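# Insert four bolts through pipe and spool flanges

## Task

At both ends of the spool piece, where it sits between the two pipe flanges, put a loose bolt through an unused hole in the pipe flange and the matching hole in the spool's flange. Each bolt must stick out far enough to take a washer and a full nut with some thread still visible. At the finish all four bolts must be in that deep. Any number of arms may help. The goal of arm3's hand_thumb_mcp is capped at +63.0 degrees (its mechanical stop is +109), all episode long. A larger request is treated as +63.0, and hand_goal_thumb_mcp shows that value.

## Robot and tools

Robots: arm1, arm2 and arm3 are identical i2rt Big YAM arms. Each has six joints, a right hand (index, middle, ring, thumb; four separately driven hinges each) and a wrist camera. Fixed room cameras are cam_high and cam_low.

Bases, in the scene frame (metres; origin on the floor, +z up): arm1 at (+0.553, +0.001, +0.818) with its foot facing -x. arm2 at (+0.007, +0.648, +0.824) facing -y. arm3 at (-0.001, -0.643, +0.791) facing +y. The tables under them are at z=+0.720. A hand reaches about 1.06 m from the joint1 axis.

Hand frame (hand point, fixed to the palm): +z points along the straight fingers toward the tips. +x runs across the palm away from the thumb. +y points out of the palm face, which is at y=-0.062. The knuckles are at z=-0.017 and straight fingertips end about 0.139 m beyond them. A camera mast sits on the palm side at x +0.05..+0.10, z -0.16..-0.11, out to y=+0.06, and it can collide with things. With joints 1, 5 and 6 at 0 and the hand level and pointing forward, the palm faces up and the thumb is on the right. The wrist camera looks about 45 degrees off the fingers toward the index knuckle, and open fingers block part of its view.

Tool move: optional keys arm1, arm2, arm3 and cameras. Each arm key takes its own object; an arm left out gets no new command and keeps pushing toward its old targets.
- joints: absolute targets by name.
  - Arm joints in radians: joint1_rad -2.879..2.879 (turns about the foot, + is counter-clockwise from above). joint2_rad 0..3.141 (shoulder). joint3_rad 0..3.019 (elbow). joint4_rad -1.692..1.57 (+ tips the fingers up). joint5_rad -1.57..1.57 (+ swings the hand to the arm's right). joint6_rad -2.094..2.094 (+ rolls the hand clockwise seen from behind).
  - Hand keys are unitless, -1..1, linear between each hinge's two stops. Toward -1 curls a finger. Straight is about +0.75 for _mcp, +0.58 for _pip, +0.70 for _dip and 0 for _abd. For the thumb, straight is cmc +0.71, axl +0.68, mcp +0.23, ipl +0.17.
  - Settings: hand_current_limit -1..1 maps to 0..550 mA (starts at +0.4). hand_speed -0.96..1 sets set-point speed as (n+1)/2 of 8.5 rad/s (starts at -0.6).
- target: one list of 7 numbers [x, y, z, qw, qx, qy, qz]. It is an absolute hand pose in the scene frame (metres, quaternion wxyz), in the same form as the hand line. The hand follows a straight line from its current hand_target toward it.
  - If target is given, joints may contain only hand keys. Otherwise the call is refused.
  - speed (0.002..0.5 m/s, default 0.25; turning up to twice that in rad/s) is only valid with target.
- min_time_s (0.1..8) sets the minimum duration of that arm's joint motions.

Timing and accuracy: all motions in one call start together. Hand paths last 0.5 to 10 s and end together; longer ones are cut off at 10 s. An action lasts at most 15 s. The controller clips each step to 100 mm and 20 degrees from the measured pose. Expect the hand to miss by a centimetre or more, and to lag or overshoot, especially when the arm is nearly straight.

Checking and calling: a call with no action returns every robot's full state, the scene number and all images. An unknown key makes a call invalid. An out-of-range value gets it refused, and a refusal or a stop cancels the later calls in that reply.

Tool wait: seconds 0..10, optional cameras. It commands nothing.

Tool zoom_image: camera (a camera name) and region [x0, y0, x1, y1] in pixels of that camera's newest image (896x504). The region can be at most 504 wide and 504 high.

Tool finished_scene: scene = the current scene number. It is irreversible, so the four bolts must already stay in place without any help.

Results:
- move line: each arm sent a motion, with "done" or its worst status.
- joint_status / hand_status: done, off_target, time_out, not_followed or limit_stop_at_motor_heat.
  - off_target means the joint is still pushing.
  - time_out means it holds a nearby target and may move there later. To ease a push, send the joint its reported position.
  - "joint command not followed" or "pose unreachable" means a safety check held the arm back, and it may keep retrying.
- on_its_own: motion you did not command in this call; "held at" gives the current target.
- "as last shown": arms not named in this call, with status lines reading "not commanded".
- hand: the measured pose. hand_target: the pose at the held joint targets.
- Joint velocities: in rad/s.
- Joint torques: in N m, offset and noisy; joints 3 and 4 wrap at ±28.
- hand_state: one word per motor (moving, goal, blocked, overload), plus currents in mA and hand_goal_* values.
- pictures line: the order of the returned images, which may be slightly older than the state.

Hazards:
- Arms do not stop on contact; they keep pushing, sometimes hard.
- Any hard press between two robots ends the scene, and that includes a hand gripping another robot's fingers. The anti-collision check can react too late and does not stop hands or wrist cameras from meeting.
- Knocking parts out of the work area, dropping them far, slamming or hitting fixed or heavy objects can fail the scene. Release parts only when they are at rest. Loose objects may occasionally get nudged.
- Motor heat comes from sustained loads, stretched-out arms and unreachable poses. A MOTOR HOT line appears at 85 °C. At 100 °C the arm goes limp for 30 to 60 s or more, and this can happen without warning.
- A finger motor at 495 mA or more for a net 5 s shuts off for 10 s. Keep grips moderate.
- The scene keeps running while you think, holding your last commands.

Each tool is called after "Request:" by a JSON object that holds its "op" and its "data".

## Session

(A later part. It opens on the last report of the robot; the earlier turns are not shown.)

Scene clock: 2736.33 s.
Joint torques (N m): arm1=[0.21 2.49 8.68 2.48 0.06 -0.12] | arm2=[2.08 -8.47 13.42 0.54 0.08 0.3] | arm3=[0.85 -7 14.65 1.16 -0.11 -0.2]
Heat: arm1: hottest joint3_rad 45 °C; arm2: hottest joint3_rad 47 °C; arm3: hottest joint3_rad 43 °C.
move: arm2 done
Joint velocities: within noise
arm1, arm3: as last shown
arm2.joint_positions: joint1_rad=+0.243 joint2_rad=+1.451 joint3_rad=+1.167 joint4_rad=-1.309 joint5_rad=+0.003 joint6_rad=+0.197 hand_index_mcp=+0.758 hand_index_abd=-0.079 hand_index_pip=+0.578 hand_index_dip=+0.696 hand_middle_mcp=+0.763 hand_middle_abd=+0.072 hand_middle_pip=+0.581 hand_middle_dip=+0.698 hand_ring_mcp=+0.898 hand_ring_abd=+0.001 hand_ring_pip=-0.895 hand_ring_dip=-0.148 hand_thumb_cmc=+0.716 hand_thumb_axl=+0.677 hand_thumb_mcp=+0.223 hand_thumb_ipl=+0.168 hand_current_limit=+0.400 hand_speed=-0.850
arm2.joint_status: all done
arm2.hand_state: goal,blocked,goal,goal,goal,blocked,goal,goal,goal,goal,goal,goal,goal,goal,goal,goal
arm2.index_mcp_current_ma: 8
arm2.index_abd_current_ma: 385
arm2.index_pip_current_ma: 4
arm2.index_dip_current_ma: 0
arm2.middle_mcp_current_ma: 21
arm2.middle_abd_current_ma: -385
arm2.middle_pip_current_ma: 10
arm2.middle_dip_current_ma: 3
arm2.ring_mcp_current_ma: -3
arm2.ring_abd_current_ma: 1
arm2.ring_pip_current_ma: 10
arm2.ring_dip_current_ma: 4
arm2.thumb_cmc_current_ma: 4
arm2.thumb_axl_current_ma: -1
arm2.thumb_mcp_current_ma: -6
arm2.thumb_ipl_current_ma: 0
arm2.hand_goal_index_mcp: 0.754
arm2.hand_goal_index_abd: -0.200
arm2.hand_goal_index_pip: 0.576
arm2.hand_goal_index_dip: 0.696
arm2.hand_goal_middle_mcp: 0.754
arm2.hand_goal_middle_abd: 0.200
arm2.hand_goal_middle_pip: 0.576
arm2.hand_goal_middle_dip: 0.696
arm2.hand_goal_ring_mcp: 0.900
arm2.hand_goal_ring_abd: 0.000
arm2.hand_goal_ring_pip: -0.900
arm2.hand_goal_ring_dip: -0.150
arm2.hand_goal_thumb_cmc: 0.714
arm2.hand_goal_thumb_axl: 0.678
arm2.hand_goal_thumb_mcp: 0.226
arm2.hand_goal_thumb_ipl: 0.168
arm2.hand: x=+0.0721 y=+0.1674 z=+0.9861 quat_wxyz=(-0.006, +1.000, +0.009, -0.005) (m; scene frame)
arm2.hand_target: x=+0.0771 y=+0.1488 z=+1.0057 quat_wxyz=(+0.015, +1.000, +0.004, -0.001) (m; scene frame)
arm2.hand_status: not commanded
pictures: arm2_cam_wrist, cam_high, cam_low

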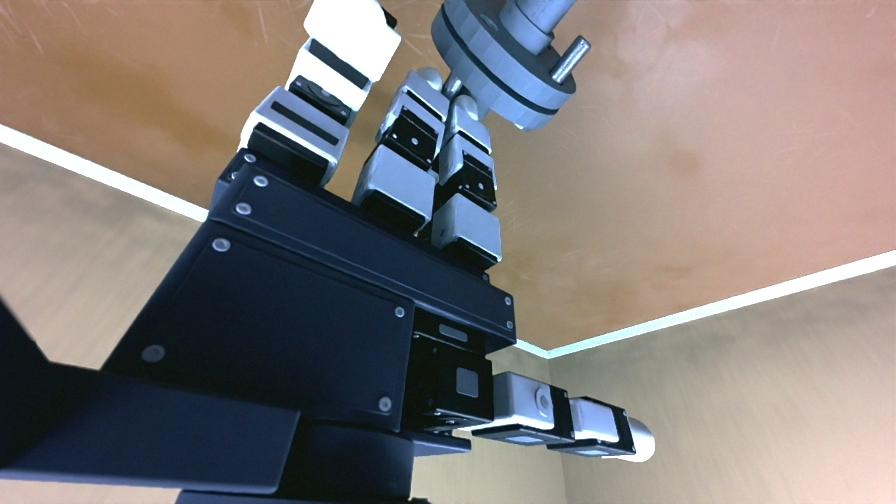

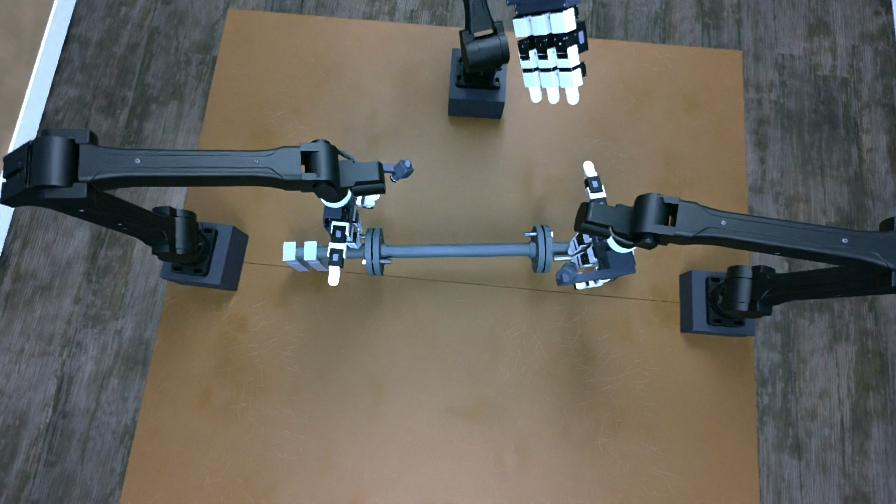

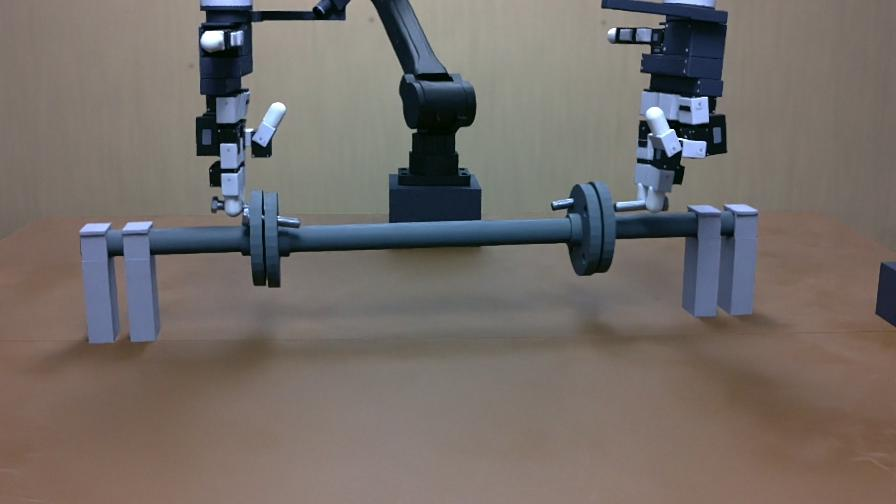

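Request:
{"op": "move", "data": {"arm2": {"joints":{"joint3_rad":1.2345,"joint4_rad":-1.321},"min_time_s":1}, "cameras": ["arm2_cam_wrist","cam_low","cam_high"]}}

Request:
{"op": "zoom_image", "data": {"camera": "arm2_cam_wrist", "region": [430, 0, 530, 100]}}

Request:
{"op": "zoom_image", "data": {"camera": "cam_low", "region": [205, 180, 285, 240]}}

Scene clock: 2782.83 s.
Joint torques (N m): arm1=[0.15 2.43 8.68 2.5 0.07 -0.12] | arm2=[2.08 -8.88 13.49 0.47 0.08 0.3] | arm3=[0.85 -7 14.65 1.16 -0.11 -0.21]
Heat: arm1: hottest joint3_rad 45 °C; arm2: hottest joint3_rad 50 °C; arm3: hottest joint3_rad 43 °C.
move: arm2 done
Joint velocities: within noise
arm1, arm3: as last shown
arm2.joint_positions: joint1_rad=+0.243 joint2_rad=+1.455 joint3_rad=+1.176 joint4_rad=-1.317 joint5_rad=+0.003 joint6_rad=+0.197 hand_index_mcp=+0.758 hand_index_abd=-0.082 hand_index_pip=+0.578 hand_index_dip=+0.696 hand_middle_mcp=+0.764 hand_middle_abd=+0.072 hand_middle_pip=+0.582 hand_middle_dip=+0.698 hand_ring_mcp=+0.898 hand_ring_abd=+0.001 hand_ring_pip=-0.895 hand_ring_dip=-0.148 hand_thumb_cmc=+0.716 hand_thumb_axl=+0.677 hand_thumb_mcp=+0.223 hand_thumb_ipl=+0.168 hand_current_limit=+0.400 hand_speed=-0.850
arm2.joint_status: all done
arm2.hand_state: goal,blocked,goal,goal,goal,blocked,goal,goal,goal,goal,goal,goal,goal,goal,goal,goal
arm2.index_mcp_current_ma: 7
arm2.index_abd_current_ma: 385
arm2.index_pip_current_ma: 4
arm2.index_dip_current_ma: 0
arm2.middle_mcp_current_ma: 24
arm2.middle_abd_current_ma: -385
arm2.middle_pip_current_ma: 11
arm2.middle_dip_current_ma: 4
arm2.ring_mcp_current_ma: -3
arm2.ring_abd_current_ma: 1
arm2.ring_pip_current_ma: 10
arm2.ring_dip_current_ma: 4
arm2.thumb_cmc_current_ma: 4
arm2.thumb_axl_current_ma: -1
arm2.thumb_mcp_current_ma: -6
arm2.thumb_ipl_current_ma: 0
arm2.hand_goal_index_mcp: 0.754
arm2.hand_goal_index_abd: -0.200
arm2.hand_goal_index_pip: 0.576
arm2.hand_goal_index_dip: 0.696
arm2.hand_goal_middle_mcp: 0.754
arm2.hand_goal_middle_abd: 0.200
arm2.hand_goal_middle_pip: 0.576
arm2.hand_goal_middle_dip: 0.696
arm2.hand_goal_ring_mcp: 0.900
arm2.hand_goal_ring_abd: 0.000
arm2.hand_goal_ring_pip: -0.900
arm2.hand_goal_ring_dip: -0.150
arm2.hand_goal_thumb_cmc: 0.714
arm2.hand_goal_thumb_axl: 0.678
arm2.hand_goal_thumb_mcp: 0.226
arm2.hand_goal_thumb_ipl: 0.168
arm2.hand: x=+0.0724 y=+0.1663 z=+0.9872 quat_wxyz=(-0.008, +1.000, +0.009, -0.005) (m; scene frame)
arm2.hand_target: x=+0.0772 y=+0.1480 z=+1.0093 quat_wxyz=(+0.015, +1.000, +0.004, -0.001) (m; scene frame)
arm2.hand_status: not commanded
pictures: arm2_cam_wrist, cam_high, cam_low

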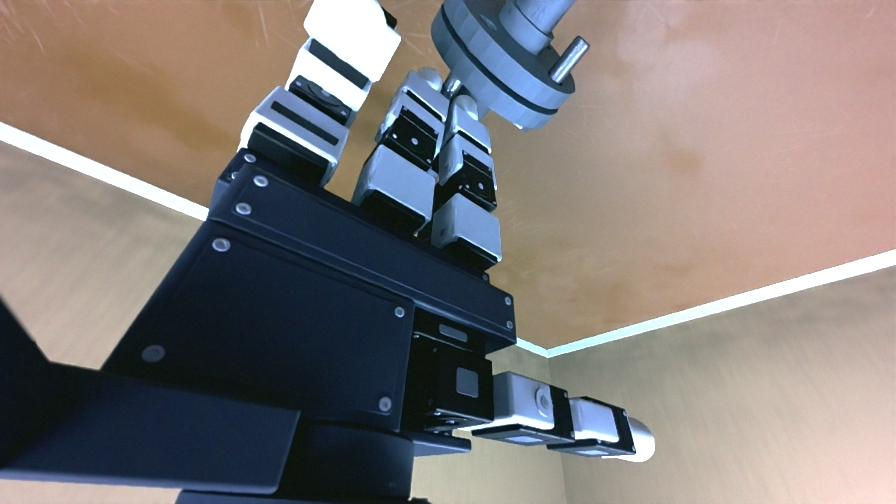

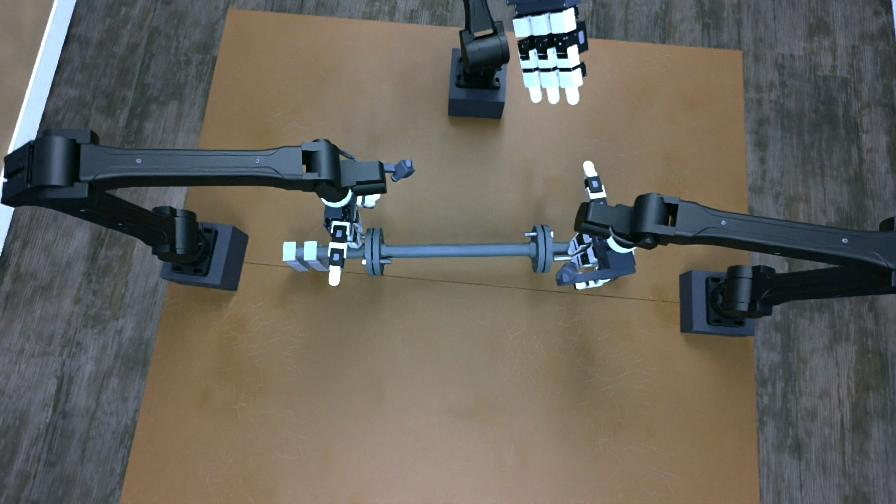

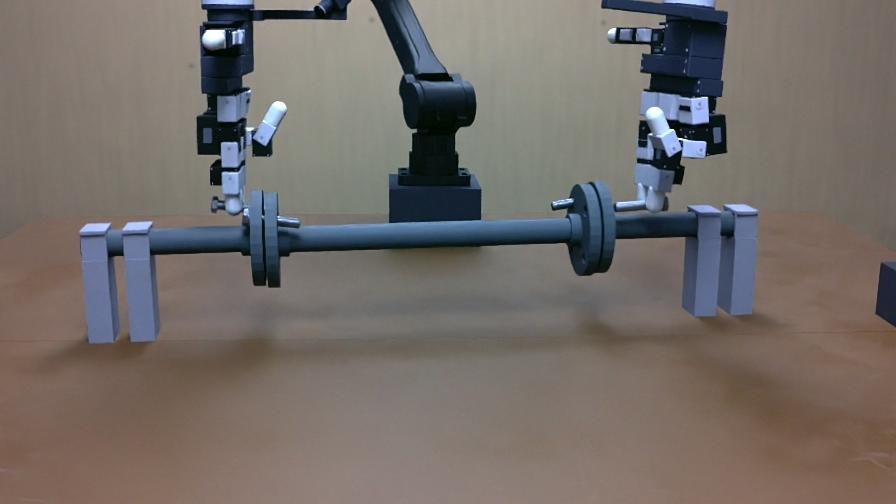

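Scaled by 5.040.

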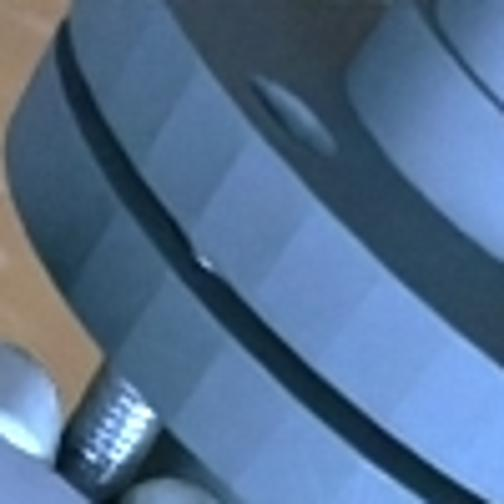

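Scaled by 6.300.

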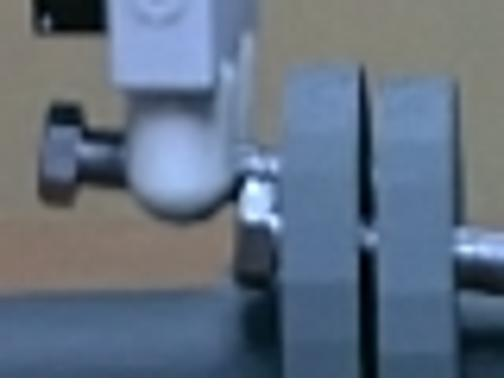

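Request:
{"op": "move", "data": {"arm2": {"joints":{"joint2_rad":1.4705,"joint3_rad":1.2395},"min_time_s":1}, "cameras": ["arm2_cam_wrist","cam_low","cam_high"]}}

Request:
{"op": "zoom_image", "data": {"camera": "arm2_cam_wrist", "region": [430, 0, 530, 100]}}

Request:
{"op": "zoom_image", "data": {"camera": "cam_low", "region": [205, 180, 285, 240]}}

Scene clock: 2791.73 s.
Joint torques (N m): arm1=[0.21 2.43 8.66 2.47 0.06 -0.12] | arm2=[2.08 -8.59 12.4 0.54 0.07 0.3] | arm3=[0.85 -6.95 14.64 1.16 -0.11 -0.2]
Heat: arm1: hottest joint3_rad 45 °C; arm2: hottest joint3_rad 49 °C; arm3: hottest joint3_rad 43 °C.
move: arm2 done
Joint velocities: within noise
arm1, arm3: as last shown
arm2.joint_positions: joint1_rad=+0.243 joint2_rad=+1.457 joint3_rad=+1.195 joint4_rad=-1.318 joint5_rad=+0.003 joint6_rad=+0.197 hand_index_mcp=+0.752 hand_index_abd=-0.102 hand_index_pip=+0.577 hand_index_dip=+0.696 hand_middle_mcp=+0.761 hand_middle_abd=+0.097 hand_middle_pip=+0.582 hand_middle_dip=+0.698 hand_ring_mcp=+0.898 hand_ring_abd=+0.001 hand_ring_pip=-0.895 hand_ring_dip=-0.148 hand_thumb_cmc=+0.716 hand_thumb_axl=+0.677 hand_thumb_mcp=+0.223 hand_thumb_ipl=+0.168 hand_current_limit=+0.400 hand_speed=-0.850
arm2.joint_status: all done
arm2.hand_state: goal,blocked,goal,goal,goal,blocked,goal,goal,goal,goal,goal,goal,goal,goal,goal,goal
arm2.index_mcp_current_ma: -4
arm2.index_abd_current_ma: 314
arm2.index_pip_current_ma: 1
arm2.index_dip_current_ma: 0
arm2.middle_mcp_current_ma: 16
arm2.middle_abd_current_ma: -336
arm2.middle_pip_current_ma: 12
arm2.middle_dip_current_ma: 4
arm2.ring_mcp_current_ma: -3
arm2.ring_abd_current_ma: 1
arm2.ring_pip_current_ma: 10
arm2.ring_dip_current_ma: 4
arm2.thumb_cmc_current_ma: 4
arm2.thumb_axl_current_ma: -1
arm2.thumb_mcp_current_ma: -6
arm2.thumb_ipl_current_ma: 0
arm2.hand_goal_index_mcp: 0.754
arm2.hand_goal_index_abd: -0.200
arm2.hand_goal_index_pip: 0.576
arm2.hand_goal_index_dip: 0.696
arm2.hand_goal_middle_mcp: 0.754
arm2.hand_goal_middle_abd: 0.200
arm2.hand_goal_middle_pip: 0.576
arm2.hand_goal_middle_dip: 0.696
arm2.hand_goal_ring_mcp: 0.900
arm2.hand_goal_ring_abd: 0.000
arm2.hand_goal_ring_pip: -0.900
arm2.hand_goal_ring_dip: -0.150
arm2.hand_goal_thumb_cmc: 0.714
arm2.hand_goal_thumb_axl: 0.678
arm2.hand_goal_thumb_mcp: 0.226
arm2.hand_goal_thumb_ipl: 0.168
arm2.on_its_own: hand_index_abd moved -0.020 toward your old target -0.200; hand_middle_abd moved +0.026 toward your old target +0.200
arm2.hand: x=+0.0737 y=+0.1599 z=+0.9950 quat_wxyz=(+0.000, +1.000, +0.009, -0.004) (m; scene frame)
arm2.hand_target: x=+0.0776 y=+0.1461 z=+1.0081 quat_wxyz=(+0.014, +1.000, +0.004, -0.002) (m; scene frame)
arm2.hand_status: not commanded
pictures: arm2_cam_wrist, cam_high, cam_low

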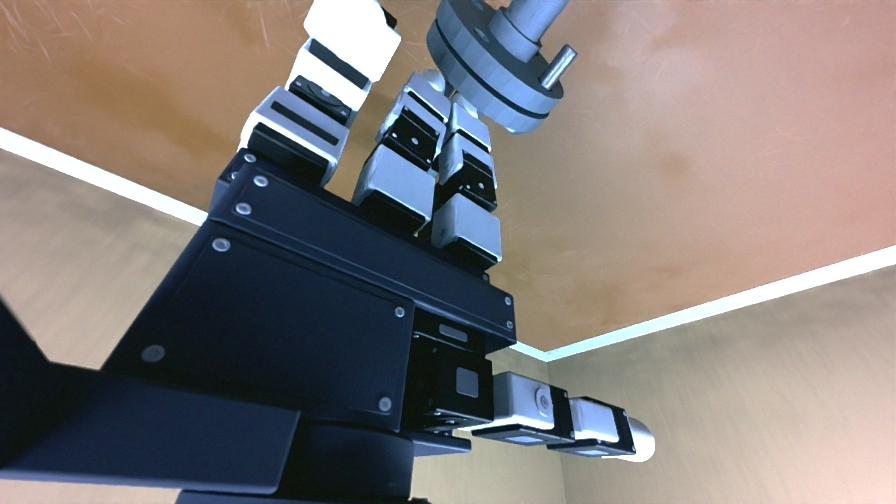

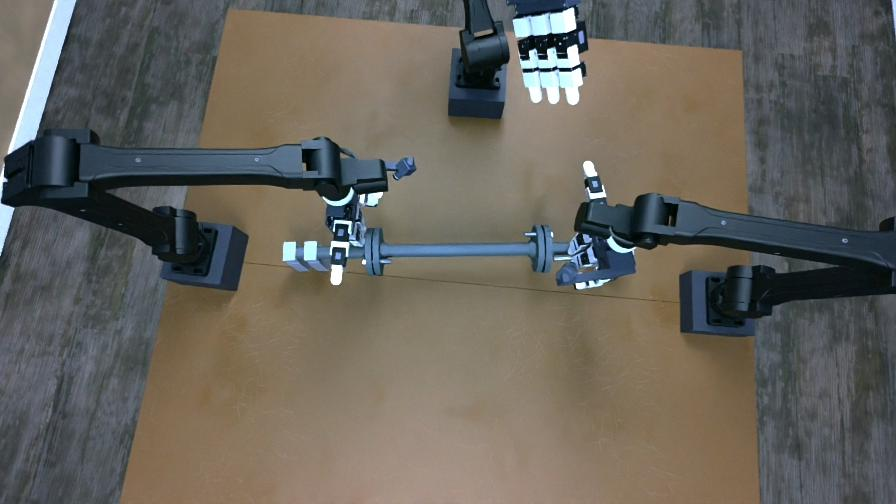

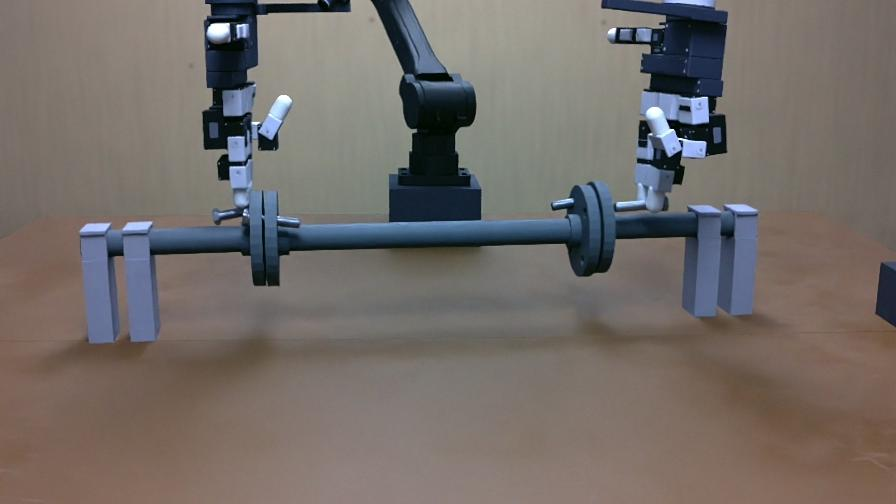

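Scaled by 5.040.

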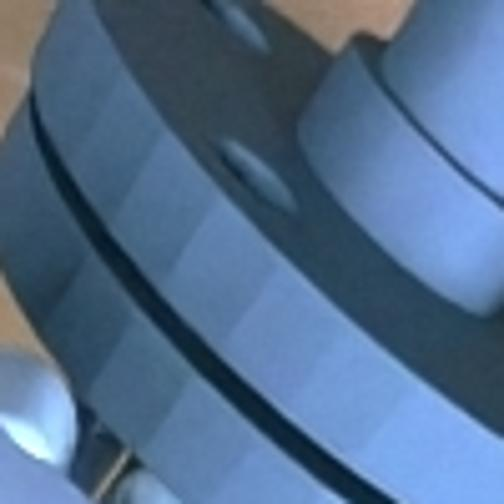

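Scaled by 6.300.

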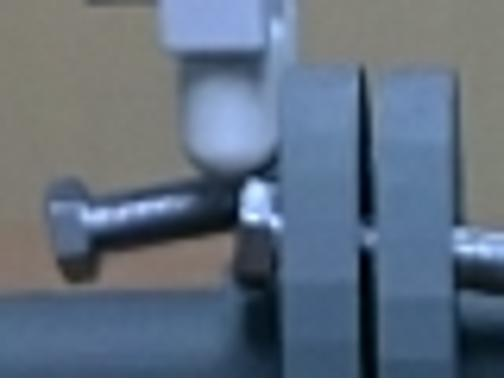

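Request:
{"op": "zoom_image", "data": {"camera": "arm2_cam_wrist", "region": [400, 0, 600, 140]}}

Request:
{"op": "zoom_image", "data": {"camera": "cam_high", "region": [320, 215, 420, 285]}}

Request:
{"op": "zoom_image", "data": {"camera": "cam_low", "region": [200, 170, 330, 300]}}

Scaled by 2.520.

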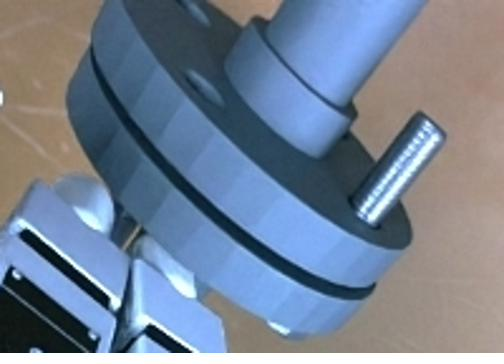

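Scaled by 5.040.

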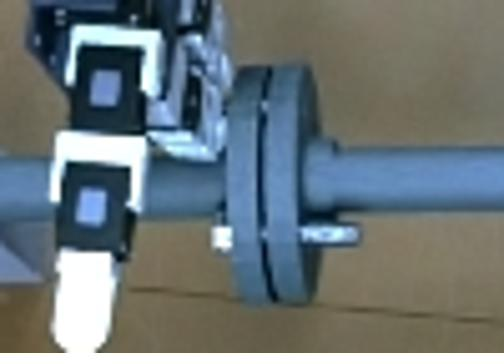

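Scaled by 3.877.

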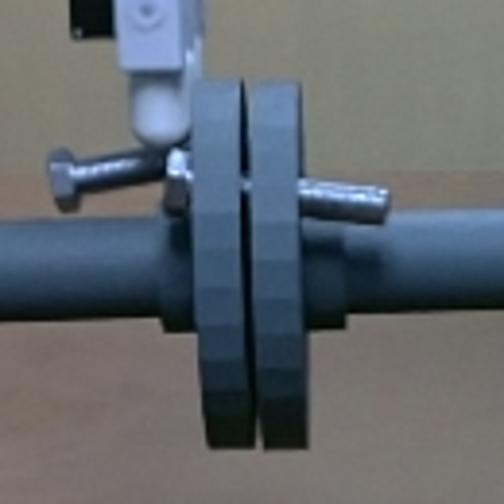

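Request:
{"op": "move", "data": {"arm2": {"joints":{"hand_index_abd":0.0,"hand_middle_abd":0.0}}}}

Request:
{"op": "move", "data": {"arm2": {"joints":{"joint3_rad":1.175,"joint4_rad":-1.251},"min_time_s":3}, "cameras": ["arm2_cam_wrist","cam_low","cam_high"]}}

Request:
{"op": "zoom_image", "data": {"camera": "cam_low", "region": [205, 180, 285, 240]}}

Request:
{"op": "zoom_image", "data": {"camera": "arm2_cam_wrist", "region": [400, 0, 600, 140]}}

Scene clock: 2890.60 s.
Joint torques (N m): arm1=[0.21 2.49 8.68 2.5 0.06 -0.12] | arm2=[2.02 -8.59 12.4 0.54 0.07 0.3] | arm3=[0.85 -7 14.67 1.17 -0.11 -0.2]
Heat: arm1: hottest joint3_rad 45 °C; arm2: hottest joint3_rad 48 °C; arm3: hottest joint3_rad 44 °C.
move: arm2 done
Joint velocities: within noise
arm1, arm3: as last shown
arm2.joint_positions: joint1_rad=+0.243 joint2_rad=+1.457 joint3_rad=+1.195 joint4_rad=-1.318 joint5_rad=+0.003 joint6_rad=+0.197 hand_index_mcp=+0.752 hand_index_abd=-0.004 hand_index_pip=+0.577 hand_index_dip=+0.696 hand_middle_mcp=+0.755 hand_middle_abd=+0.003 hand_middle_pip=+0.578 hand_middle_dip=+0.698 hand_ring_mcp=+0.898 hand_ring_abd=+0.001 hand_ring_pip=-0.895 hand_ring_dip=-0.148 hand_thumb_cmc=+0.716 hand_thumb_axl=+0.677 hand_thumb_mcp=+0.223 hand_thumb_ipl=+0.168 hand_current_limit=+0.400 hand_speed=-0.850
arm2.joint_status: all done
arm2.hand_state: goal,goal,goal,goal,goal,goal,goal,goal,goal,goal,goal,goal,goal,goal,goal,goal
arm2.index_mcp_current_ma: -4
arm2.index_abd_current_ma: -6
arm2.index_pip_current_ma: 1
arm2.index_dip_current_ma: 0
arm2.middle_mcp_current_ma: 2
arm2.middle_abd_current_ma: 5
arm2.middle_pip_current_ma: 4
arm2.middle_dip_current_ma: 4
arm2.ring_mcp_current_ma: -3
arm2.ring_abd_current_ma: 1
arm2.ring_pip_current_ma: 10
arm2.ring_dip_current_ma: 4
arm2.thumb_cmc_current_ma: 4
arm2.thumb_axl_current_ma: -1
arm2.thumb_mcp_current_ma: -6
arm2.thumb_ipl_current_ma: 0
arm2.hand_goal_index_mcp: 0.754
arm2.hand_goal_index_abd: 0.000
arm2.hand_goal_index_pip: 0.576
arm2.hand_goal_index_dip: 0.696
arm2.hand_goal_middle_mcp: 0.754
arm2.hand_goal_middle_abd: 0.000
arm2.hand_goal_middle_pip: 0.576
arm2.hand_goal_middle_dip: 0.696
arm2.hand_goal_ring_mcp: 0.900
arm2.hand_goal_ring_abd: 0.000
arm2.hand_goal_ring_pip: -0.900
arm2.hand_goal_ring_dip: -0.150
arm2.hand_goal_thumb_cmc: 0.714
arm2.hand_goal_thumb_axl: 0.678
arm2.hand_goal_thumb_mcp: 0.226
arm2.hand_goal_thumb_ipl: 0.168
arm2.hand: x=+0.0737 y=+0.1599 z=+0.9950 quat_wxyz=(+0.000, +1.000, +0.009, -0.004) (m; scene frame)
arm2.hand_target: x=+0.0776 y=+0.1461 z=+1.0081 quat_wxyz=(+0.014, +1.000, +0.004, -0.002) (m; scene frame)
arm2.hand_status: not commanded
pictures: none

Scene clock: 2893.90 s.
Joint torques (N m): arm1=[0.21 2.49 8.68 2.48 0.06 -0.12] | arm2=[1.96 -8.59 8.25 1.94 0.11 0.23] | arm3=[0.85 -6.95 14.67 1.17 -0.1 -0.2]
Heat: arm1: hottest joint3_rad 45 °C; arm2: hottest joint3_rad 48 °C; arm3: hottest joint3_rad 44 °C.
move: arm2 done
Joint velocities: within noise
arm1.joint_positions: joint1_rad=+0.351 joint2_rad=+0.611 joint3_rad=+1.333 joint4_rad=-1.370 joint5_rad=-0.067 joint6_rad=+1.161 hand_index_mcp=+0.753 hand_index_abd=+0.000 hand_index_pip=+0.577 hand_index_dip=+0.696 hand_middle_mcp=+0.753 hand_middle_abd=+0.000 hand_middle_pip=+0.577 hand_middle_dip=+0.696 hand_ring_mcp=+0.753 hand_ring_abd=+0.000 hand_ring_pip=+0.577 hand_ring_dip=+0.696 hand_thumb_cmc=+0.714 hand_thumb_axl=+0.677 hand_thumb_mcp=+0.225 hand_thumb_ipl=+0.168 hand_current_limit=+0.400 hand_speed=-0.600
arm1.joint_status: not commanded
arm1.hand_state: goal,goal,goal,goal,goal,goal,goal,goal,goal,goal,goal,goal,goal,goal,goal,goal
arm1.index_mcp_current_ma: 0
arm1.index_abd_current_ma: 0
arm1.index_pip_current_ma: 0
arm1.index_dip_current_ma: 0
arm1.middle_mcp_current_ma: 0
arm1.middle_abd_current_ma: 0
arm1.middle_pip_current_ma: 0
arm1.middle_dip_current_ma: 0
arm1.ring_mcp_current_ma: 0
arm1.ring_abd_current_ma: 0
arm1.ring_pip_current_ma: 0
arm1.ring_dip_current_ma: 0
arm1.thumb_cmc_current_ma: 0
arm1.thumb_axl_current_ma: 0
arm1.thumb_mcp_current_ma: 0
arm1.thumb_ipl_current_ma: 0
arm1.hand_goal_index_mcp: 0.754
arm1.hand_goal_index_abd: 0.000
arm1.hand_goal_index_pip: 0.576
arm1.hand_goal_index_dip: 0.696
arm1.hand_goal_middle_mcp: 0.754
arm1.hand_goal_middle_abd: 0.000
arm1.hand_goal_middle_pip: 0.576
arm1.hand_goal_middle_dip: 0.696
arm1.hand_goal_ring_mcp: 0.754
arm1.hand_goal_ring_abd: 0.000
arm1.hand_goal_ring_pip: 0.576
arm1.hand_goal_ring_dip: 0.696
arm1.hand_goal_thumb_cmc: 0.714
arm1.hand_goal_thumb_axl: 0.678
arm1.hand_goal_thumb_mcp: 0.226
arm1.hand_goal_thumb_ipl: 0.168
arm1.hand: x=+0.2935 y=-0.0272 z=+1.3305 quat_wxyz=(+0.441, +0.361, -0.821, +0.019) (m; scene frame)
arm1.hand_target: x=+0.2953 y=-0.0266 z=+1.3425 quat_wxyz=(+0.453, +0.360, -0.816, +0.019) (m; scene frame)
arm1.hand_status: not commanded
arm2.joint_positions: joint1_rad=+0.245 joint2_rad=+1.457 joint3_rad=+1.180 joint4_rad=-1.278 joint5_rad=+0.002 joint6_rad=+0.202 hand_index_mcp=+0.777 hand_index_abd=+0.005 hand_index_pip=+0.589 hand_index_dip=+0.698 hand_middle_mcp=+0.760 hand_middle_abd=-0.018 hand_middle_pip=+0.579 hand_middle_dip=+0.698 hand_ring_mcp=+0.898 hand_ring_abd=+0.001 hand_ring_pip=-0.895 hand_ring_dip=-0.148 hand_thumb_cmc=+0.716 hand_thumb_axl=+0.677 hand_thumb_mcp=+0.223 hand_thumb_ipl=+0.168 hand_current_limit=+0.400 hand_speed=-0.850
arm2.joint_status: all done
arm2.hand_state: blocked,goal,goal,goal,goal,goal,goal,goal,goal,goal,goal,goal,goal,goal,goal,goal
arm2.index_mcp_current_ma: 69
arm2.index_abd_current_ma: 9
arm2.index_pip_current_ma: 33
arm2.index_dip_current_ma: 4
arm2.middle_mcp_current_ma: 13
arm2.middle_abd_current_ma: -39
arm2.middle_pip_current_ma: 5
arm2.middle_dip_current_ma: 4
arm2.ring_mcp_current_ma: -3
arm2.ring_abd_current_ma: 1
arm2.ring_pip_current_ma: 10
arm2.ring_dip_current_ma: 4
arm2.thumb_cmc_current_ma: 4
arm2.thumb_axl_current_ma: -1
arm2.thumb_mcp_current_ma: -6
arm2.thumb_ipl_current_ma: 0
arm2.hand_goal_index_mcp: 0.754
arm2.hand_goal_index_abd: 0.000
arm2.hand_goal_index_pip: 0.576
arm2.hand_goal_index_dip: 0.696
arm2.hand_goal_middle_mcp: 0.754
arm2.hand_goal_middle_abd: 0.000
arm2.hand_goal_middle_pip: 0.576
arm2.hand_goal_middle_dip: 0.696
arm2.hand_goal_ring_mcp: 0.900
arm2.hand_goal_ring_abd: 0.000
arm2.hand_goal_ring_pip: -0.900
arm2.hand_goal_ring_dip: -0.150
arm2.hand_goal_thumb_cmc: 0.714
arm2.hand_goal_thumb_axl: 0.678
arm2.hand_goal_thumb_mcp: 0.226
arm2.hand_goal_thumb_ipl: 0.168
arm2.hand: x=+0.0752 y=+0.1555 z=+0.9915 quat_wxyz=(+0.012, +1.000, +0.007, +0.000) (m; scene frame)
arm2.hand_target: x=+0.0765 y=+0.1507 z=+0.9849 quat_wxyz=(+0.016, +1.000, +0.004, -0.001) (m; scene frame)
arm2.hand_status: not commanded
arm3.joint_positions: joint1_rad=-0.160 joint2_rad=+1.252 joint3_rad=+1.079 joint4_rad=-1.299 joint5_rad=-0.047 joint6_rad=-0.417 hand_index_mcp=+0.761 hand_index_abd=-0.066 hand_index_pip=+0.579 hand_index_dip=+0.696 hand_middle_mcp=+0.743 hand_middle_abd=+0.093 hand_middle_pip=+0.571 hand_middle_dip=+0.695 hand_ring_mcp=+0.902 hand_ring_abd=+0.004 hand_ring_pip=-0.892 hand_ring_dip=-0.147 hand_thumb_cmc=+0.715 hand_thumb_axl=+0.677 hand_thumb_mcp=+0.223 hand_thumb_ipl=+0.168 hand_current_limit=+0.400 hand_speed=-0.850
arm3.joint_status: not commanded
arm3.hand_state: goal,blocked,goal,goal,goal,blocked,goal,goal,goal,goal,goal,goal,goal,goal,goal,goal
arm3.index_mcp_current_ma: 1
arm3.index_abd_current_ma: 230
arm3.index_pip_current_ma: 0
arm3.index_dip_current_ma: 0
arm3.middle_mcp_current_ma: -4
arm3.middle_abd_current_ma: -152
arm3.middle_pip_current_ma: -1
arm3.middle_dip_current_ma: 0
arm3.ring_mcp_current_ma: 0
arm3.ring_abd_current_ma: 0
arm3.ring_pip_current_ma: 2
arm3.ring_dip_current_ma: 0
arm3.thumb_cmc_current_ma: 0
arm3.thumb_axl_current_ma: 0
arm3.thumb_mcp_current_ma: 0
arm3.thumb_ipl_current_ma: 0
arm3.hand_goal_index_mcp: 0.754
arm3.hand_goal_index_abd: -0.200
arm3.hand_goal_index_pip: 0.576
arm3.hand_goal_index_dip: 0.696
arm3.hand_goal_middle_mcp: 0.754
arm3.hand_goal_middle_abd: 0.200
arm3.hand_goal_middle_pip: 0.576
arm3.hand_goal_middle_dip: 0.696
arm3.hand_goal_ring_mcp: 0.900
arm3.hand_goal_ring_abd: 0.000
arm3.hand_goal_ring_pip: -0.900
arm3.hand_goal_ring_dip: -0.150
arm3.hand_goal_thumb_cmc: 0.714
arm3.hand_goal_thumb_axl: 0.678
arm3.hand_goal_thumb_mcp: 0.226
arm3.hand_goal_thumb_ipl: 0.168
arm3.hand: x=+0.0464 y=-0.1904 z=+1.0010 quat_wxyz=(-0.009, -0.134, +0.989, +0.055) (m; scene frame)
arm3.hand_target: x=+0.0430 y=-0.1674 z=+1.0281 quat_wxyz=(-0.001, -0.147, +0.985, +0.087) (m; scene frame)
arm3.hand_status: not commanded
pictures: arm2_cam_wrist, cam_high, cam_low

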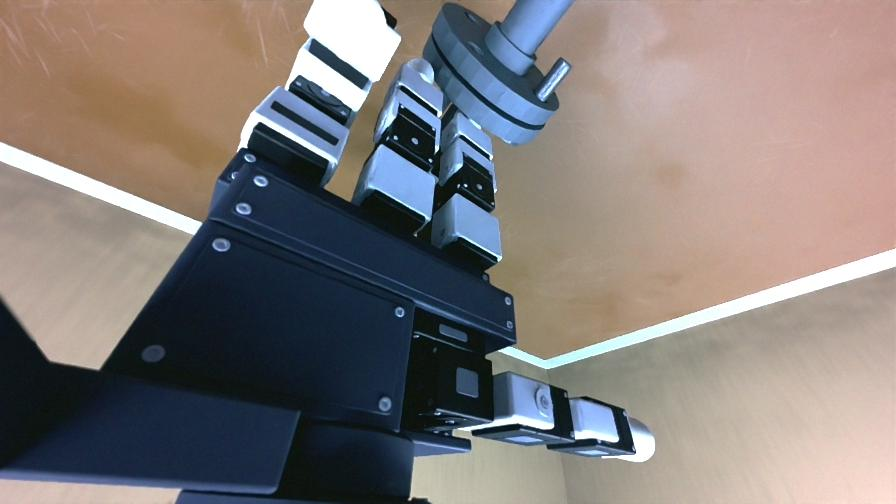

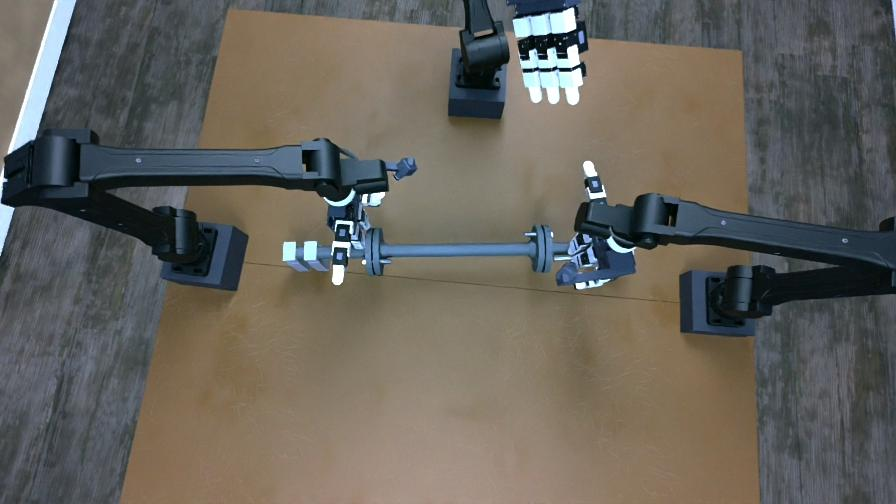

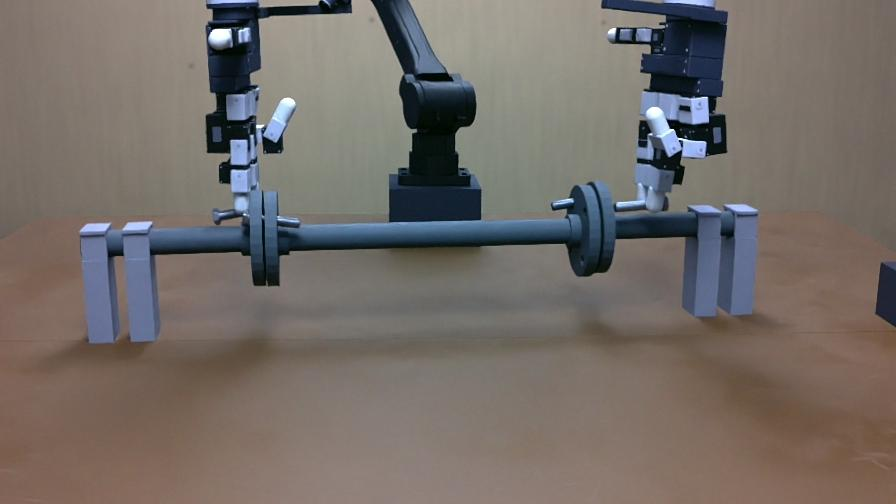

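Scaled by 6.300.

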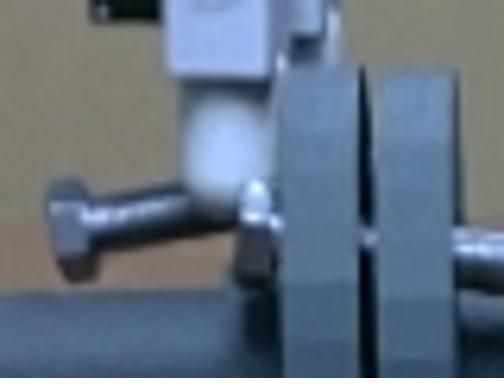

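Scaled by 2.520.

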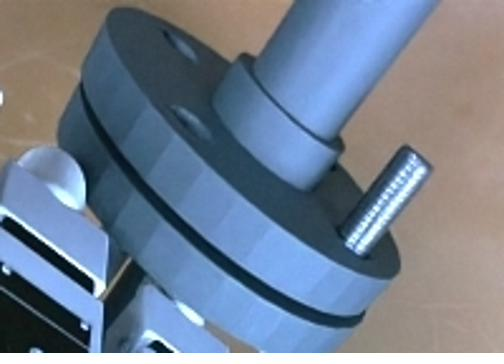

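Request:
{"op": "move", "data": {"arm2": {"joints":{"joint3_rad":1.125},"min_time_s":3}, "cameras": ["arm2_cam_wrist","cam_low","cam_high"]}}

Request:
{"op": "zoom_image", "data": {"camera": "cam_low", "region": [205, 180, 285, 240]}}

Request:
{"op": "zoom_image", "data": {"camera": "arm2_cam_wrist", "region": [400, 0, 600, 140]}}

Scene clock: 2912.43 s.
Joint torques (N m): arm1=[0.21 2.43 8.68 2.48 0.06 -0.12] | arm2=[1.73 -8.12 6.54 1.17 0.06 0.23] | arm3=[0.85 -7 14.65 1.17 -0.11 -0.2]
Heat: arm1: hottest joint3_rad 45 °C; arm2: hottest joint3_rad 44 °C; arm3: hottest joint3_rad 44 °C.
move: arm2 done
Joint velocities: within noise
arm1, arm3: as last shown
arm2.joint_positions: joint1_rad=+0.247 joint2_rad=+1.452 joint3_rad=+1.150 joint4_rad=-1.261 joint5_rad=+0.003 joint6_rad=+0.202 hand_index_mcp=+0.751 hand_index_abd=-0.011 hand_index_pip=+0.575 hand_index_dip=+0.696 hand_middle_mcp=+0.761 hand_middle_abd=-0.013 hand_middle_pip=+0.579 hand_middle_dip=+0.698 hand_ring_mcp=+0.898 hand_ring_abd=+0.001 hand_ring_pip=-0.895 hand_ring_dip=-0.148 hand_thumb_cmc=+0.716 hand_thumb_axl=+0.677 hand_thumb_mcp=+0.223 hand_thumb_ipl=+0.168 hand_current_limit=+0.400 hand_speed=-0.850
arm2.joint_status: all done
arm2.hand_state: goal,goal,goal,goal,goal,goal,goal,goal,goal,goal,goal,goal,goal,goal,goal,goal
arm2.index_mcp_current_ma: -6
arm2.index_abd_current_ma: -22
arm2.index_pip_current_ma: -1
arm2.index_dip_current_ma: 0
arm2.middle_mcp_current_ma: 15
arm2.middle_abd_current_ma: -26
arm2.middle_pip_current_ma: 6
arm2.middle_dip_current_ma: 4
arm2.ring_mcp_current_ma: -3
arm2.ring_abd_current_ma: 1
arm2.ring_pip_current_ma: 10
arm2.ring_dip_current_ma: 4
arm2.thumb_cmc_current_ma: 4
arm2.thumb_axl_current_ma: -1
arm2.thumb_mcp_current_ma: -6
arm2.thumb_ipl_current_ma: 0
arm2.hand_goal_index_mcp: 0.754
arm2.hand_goal_index_abd: 0.000
arm2.hand_goal_index_pip: 0.576
arm2.hand_goal_index_dip: 0.696
arm2.hand_goal_middle_mcp: 0.754
arm2.hand_goal_middle_abd: 0.000
arm2.hand_goal_middle_pip: 0.576
arm2.hand_goal_middle_dip: 0.696
arm2.hand_goal_ring_mcp: 0.900
arm2.hand_goal_ring_abd: 0.000
arm2.hand_goal_ring_pip: -0.900
arm2.hand_goal_ring_dip: -0.150
arm2.hand_goal_thumb_cmc: 0.714
arm2.hand_goal_thumb_axl: 0.678
arm2.hand_goal_thumb_mcp: 0.226
arm2.hand_goal_thumb_ipl: 0.168
arm2.hand: x=+0.0748 y=+0.1624 z=+0.9812 quat_wxyz=(+0.008, +1.000, +0.008, -0.002) (m; scene frame)
arm2.hand_target: x=+0.0725 y=+0.1686 z=+0.9627 quat_wxyz=(-0.008, +1.000, +0.004, -0.006) (m; scene frame)
arm2.hand_status: not commanded
pictures: arm2_cam_wrist, cam_high, cam_low

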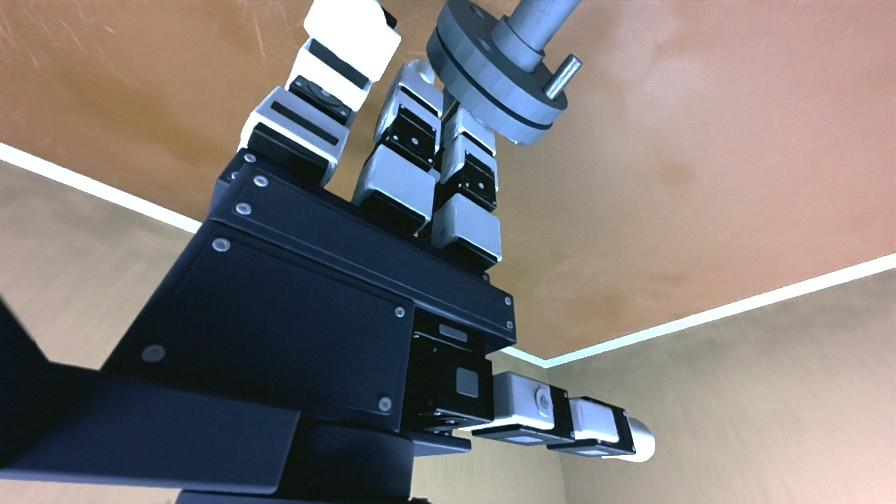

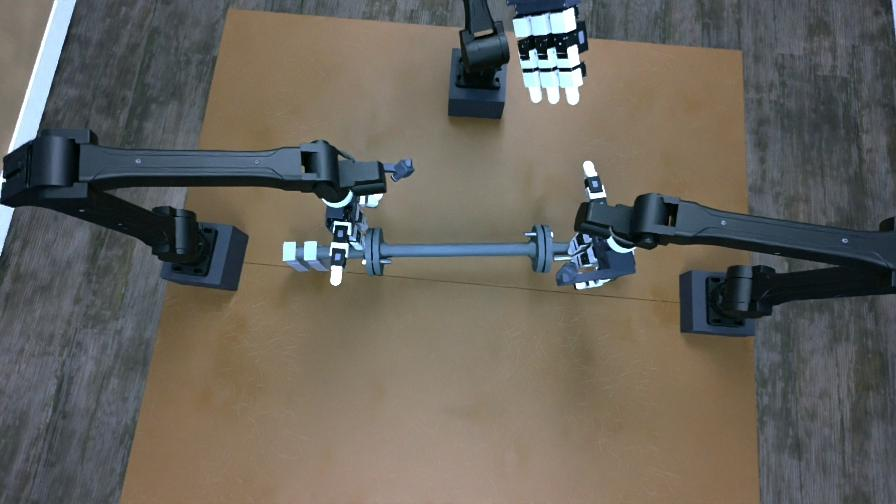

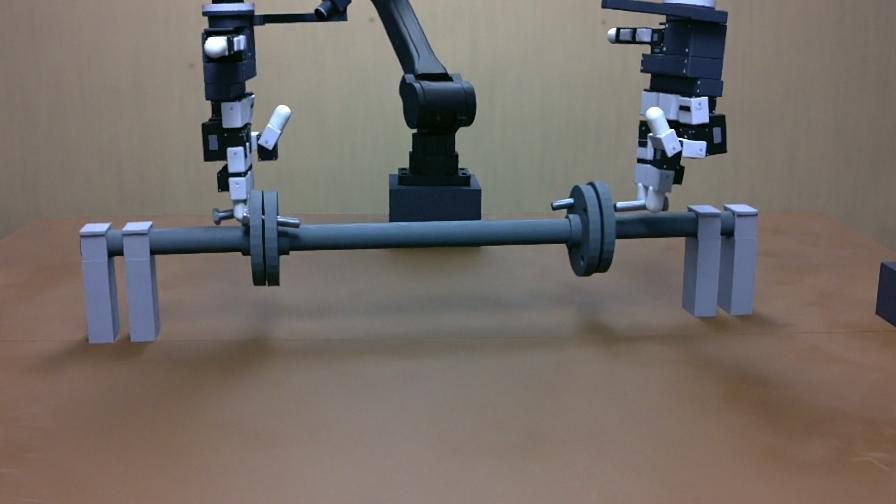

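Scaled by 6.300.

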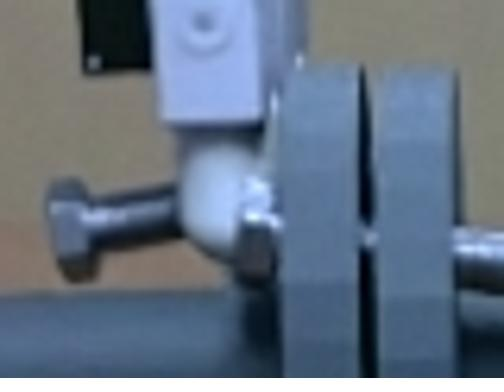

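Scaled by 2.520.

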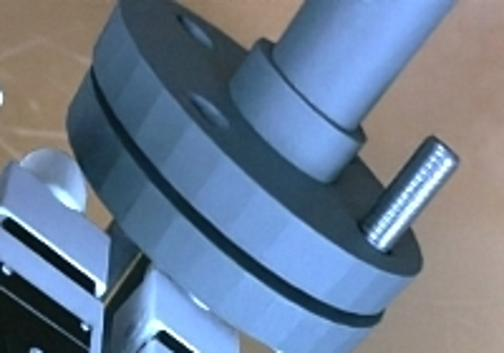

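Request:
{"op": "move", "data": {"arm2": {"joints":{"joint2_rad":1.43,"joint3_rad":1.1,"joint4_rad":-1.243},"min_time_s":2}, "cameras": ["arm2_cam_wrist","cam_low","cam_high"]}}

Request:
{"op": "zoom_image", "data": {"camera": "cam_low", "region": [205, 180, 285, 240]}}

Request:
{"op": "zoom_image", "data": {"camera": "arm2_cam_wrist", "region": [400, 0, 600, 140]}}

Scene clock: 2926.07 s.
Joint torques (N m): arm1=[0.21 2.49 8.68 2.48 0.06 -0.12] | arm2=[1.73 -8.64 6.95 0.8 0.04 0.23] | arm3=[0.85 -7 14.67 1.16 -0.11 -0.2]
Heat: arm1: hottest joint3_rad 45 °C; arm2: hottest joint3_rad 42 °C; arm3: hottest joint3_rad 44 °C.
move: arm2 done
Joint velocities: within noise
arm1, arm3: as last shown
arm2.joint_positions: joint1_rad=+0.247 joint2_rad=+1.424 joint3_rad=+1.120 joint4_rad=-1.244 joint5_rad=+0.003 joint6_rad=+0.202 hand_index_mcp=+0.734 hand_index_abd=-0.021 hand_index_pip=+0.562 hand_index_dip=+0.689 hand_middle_mcp=+0.755 hand_middle_abd=-0.003 hand_middle_pip=+0.578 hand_middle_dip=+0.698 hand_ring_mcp=+0.898 hand_ring_abd=+0.001 hand_ring_pip=-0.895 hand_ring_dip=-0.148 hand_thumb_cmc=+0.716 hand_thumb_axl=+0.677 hand_thumb_mcp=+0.223 hand_thumb_ipl=+0.168 hand_current_limit=+0.400 hand_speed=-0.850
arm2.joint_status: all done
arm2.hand_state: blocked,blocked,goal,goal,goal,goal,goal,goal,goal,goal,goal,goal,goal,goal,goal,goal
arm2.index_mcp_current_ma: -58
arm2.index_abd_current_ma: -48
arm2.index_pip_current_ma: -36
arm2.index_dip_current_ma: -15
arm2.middle_mcp_current_ma: 2
arm2.middle_abd_current_ma: -5
arm2.middle_pip_current_ma: 4
arm2.middle_dip_current_ma: 4
arm2.ring_mcp_current_ma: -3
arm2.ring_abd_current_ma: 1
arm2.ring_pip_current_ma: 10
arm2.ring_dip_current_ma: 4
arm2.thumb_cmc_current_ma: 4
arm2.thumb_axl_current_ma: -1
arm2.thumb_mcp_current_ma: -6
arm2.thumb_ipl_current_ma: 0
arm2.hand_goal_index_mcp: 0.754
arm2.hand_goal_index_abd: 0.000
arm2.hand_goal_index_pip: 0.576
arm2.hand_goal_index_dip: 0.696
arm2.hand_goal_middle_mcp: 0.754
arm2.hand_goal_middle_abd: 0.000
arm2.hand_goal_middle_pip: 0.576
arm2.hand_goal_middle_dip: 0.696
arm2.hand_goal_ring_mcp: 0.900
arm2.hand_goal_ring_abd: 0.000
arm2.hand_goal_ring_pip: -0.900
arm2.hand_goal_ring_dip: -0.150
arm2.hand_goal_thumb_cmc: 0.714
arm2.hand_goal_thumb_axl: 0.678
arm2.hand_goal_thumb_mcp: 0.226
arm2.hand_goal_thumb_ipl: 0.168
arm2.hand: x=+0.0732 y=+0.1694 z=+0.9823 quat_wxyz=(+0.015, +1.000, +0.008, -0.001) (m; scene frame)
arm2.hand_target: x=+0.0708 y=+0.1762 z=+0.9709 quat_wxyz=(+0.003, +1.000, +0.004, -0.004) (m; scene frame)
arm2.hand_status: not commanded
pictures: arm2_cam_wrist, cam_high, cam_low

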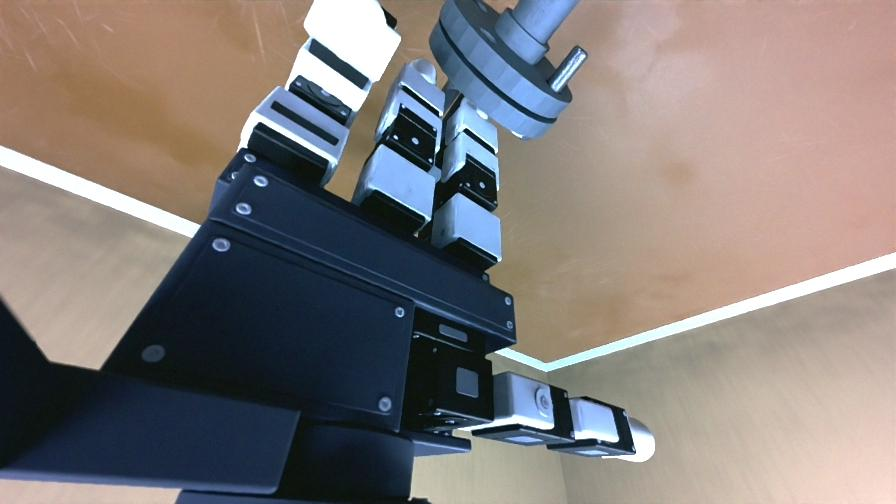

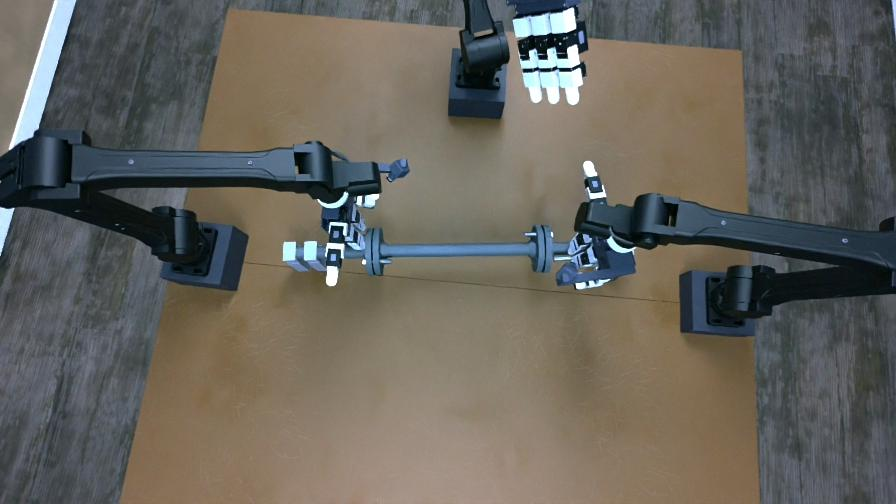

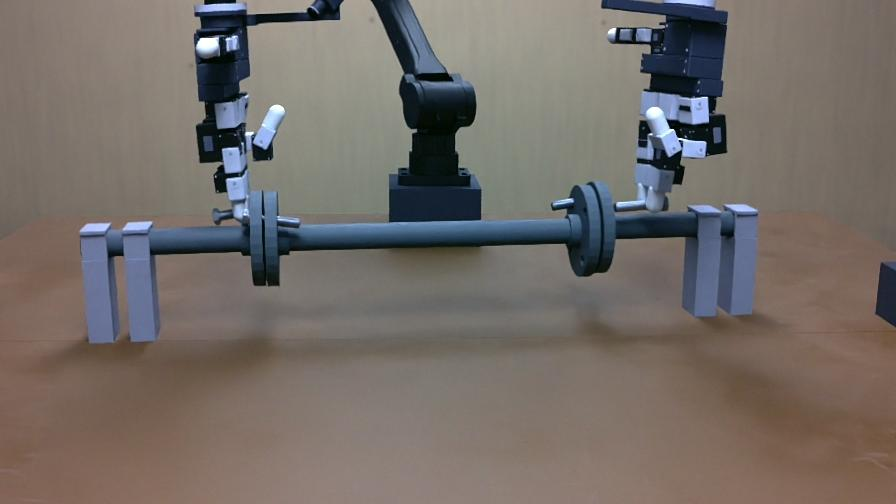

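Scaled by 6.300.

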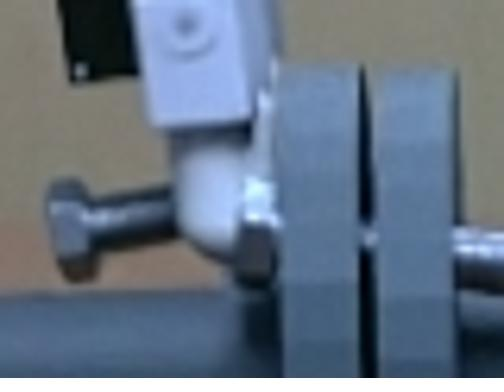

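Scaled by 2.520.

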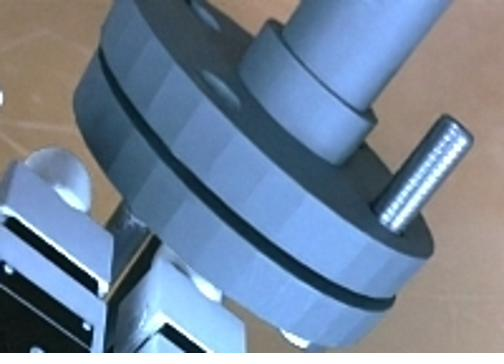

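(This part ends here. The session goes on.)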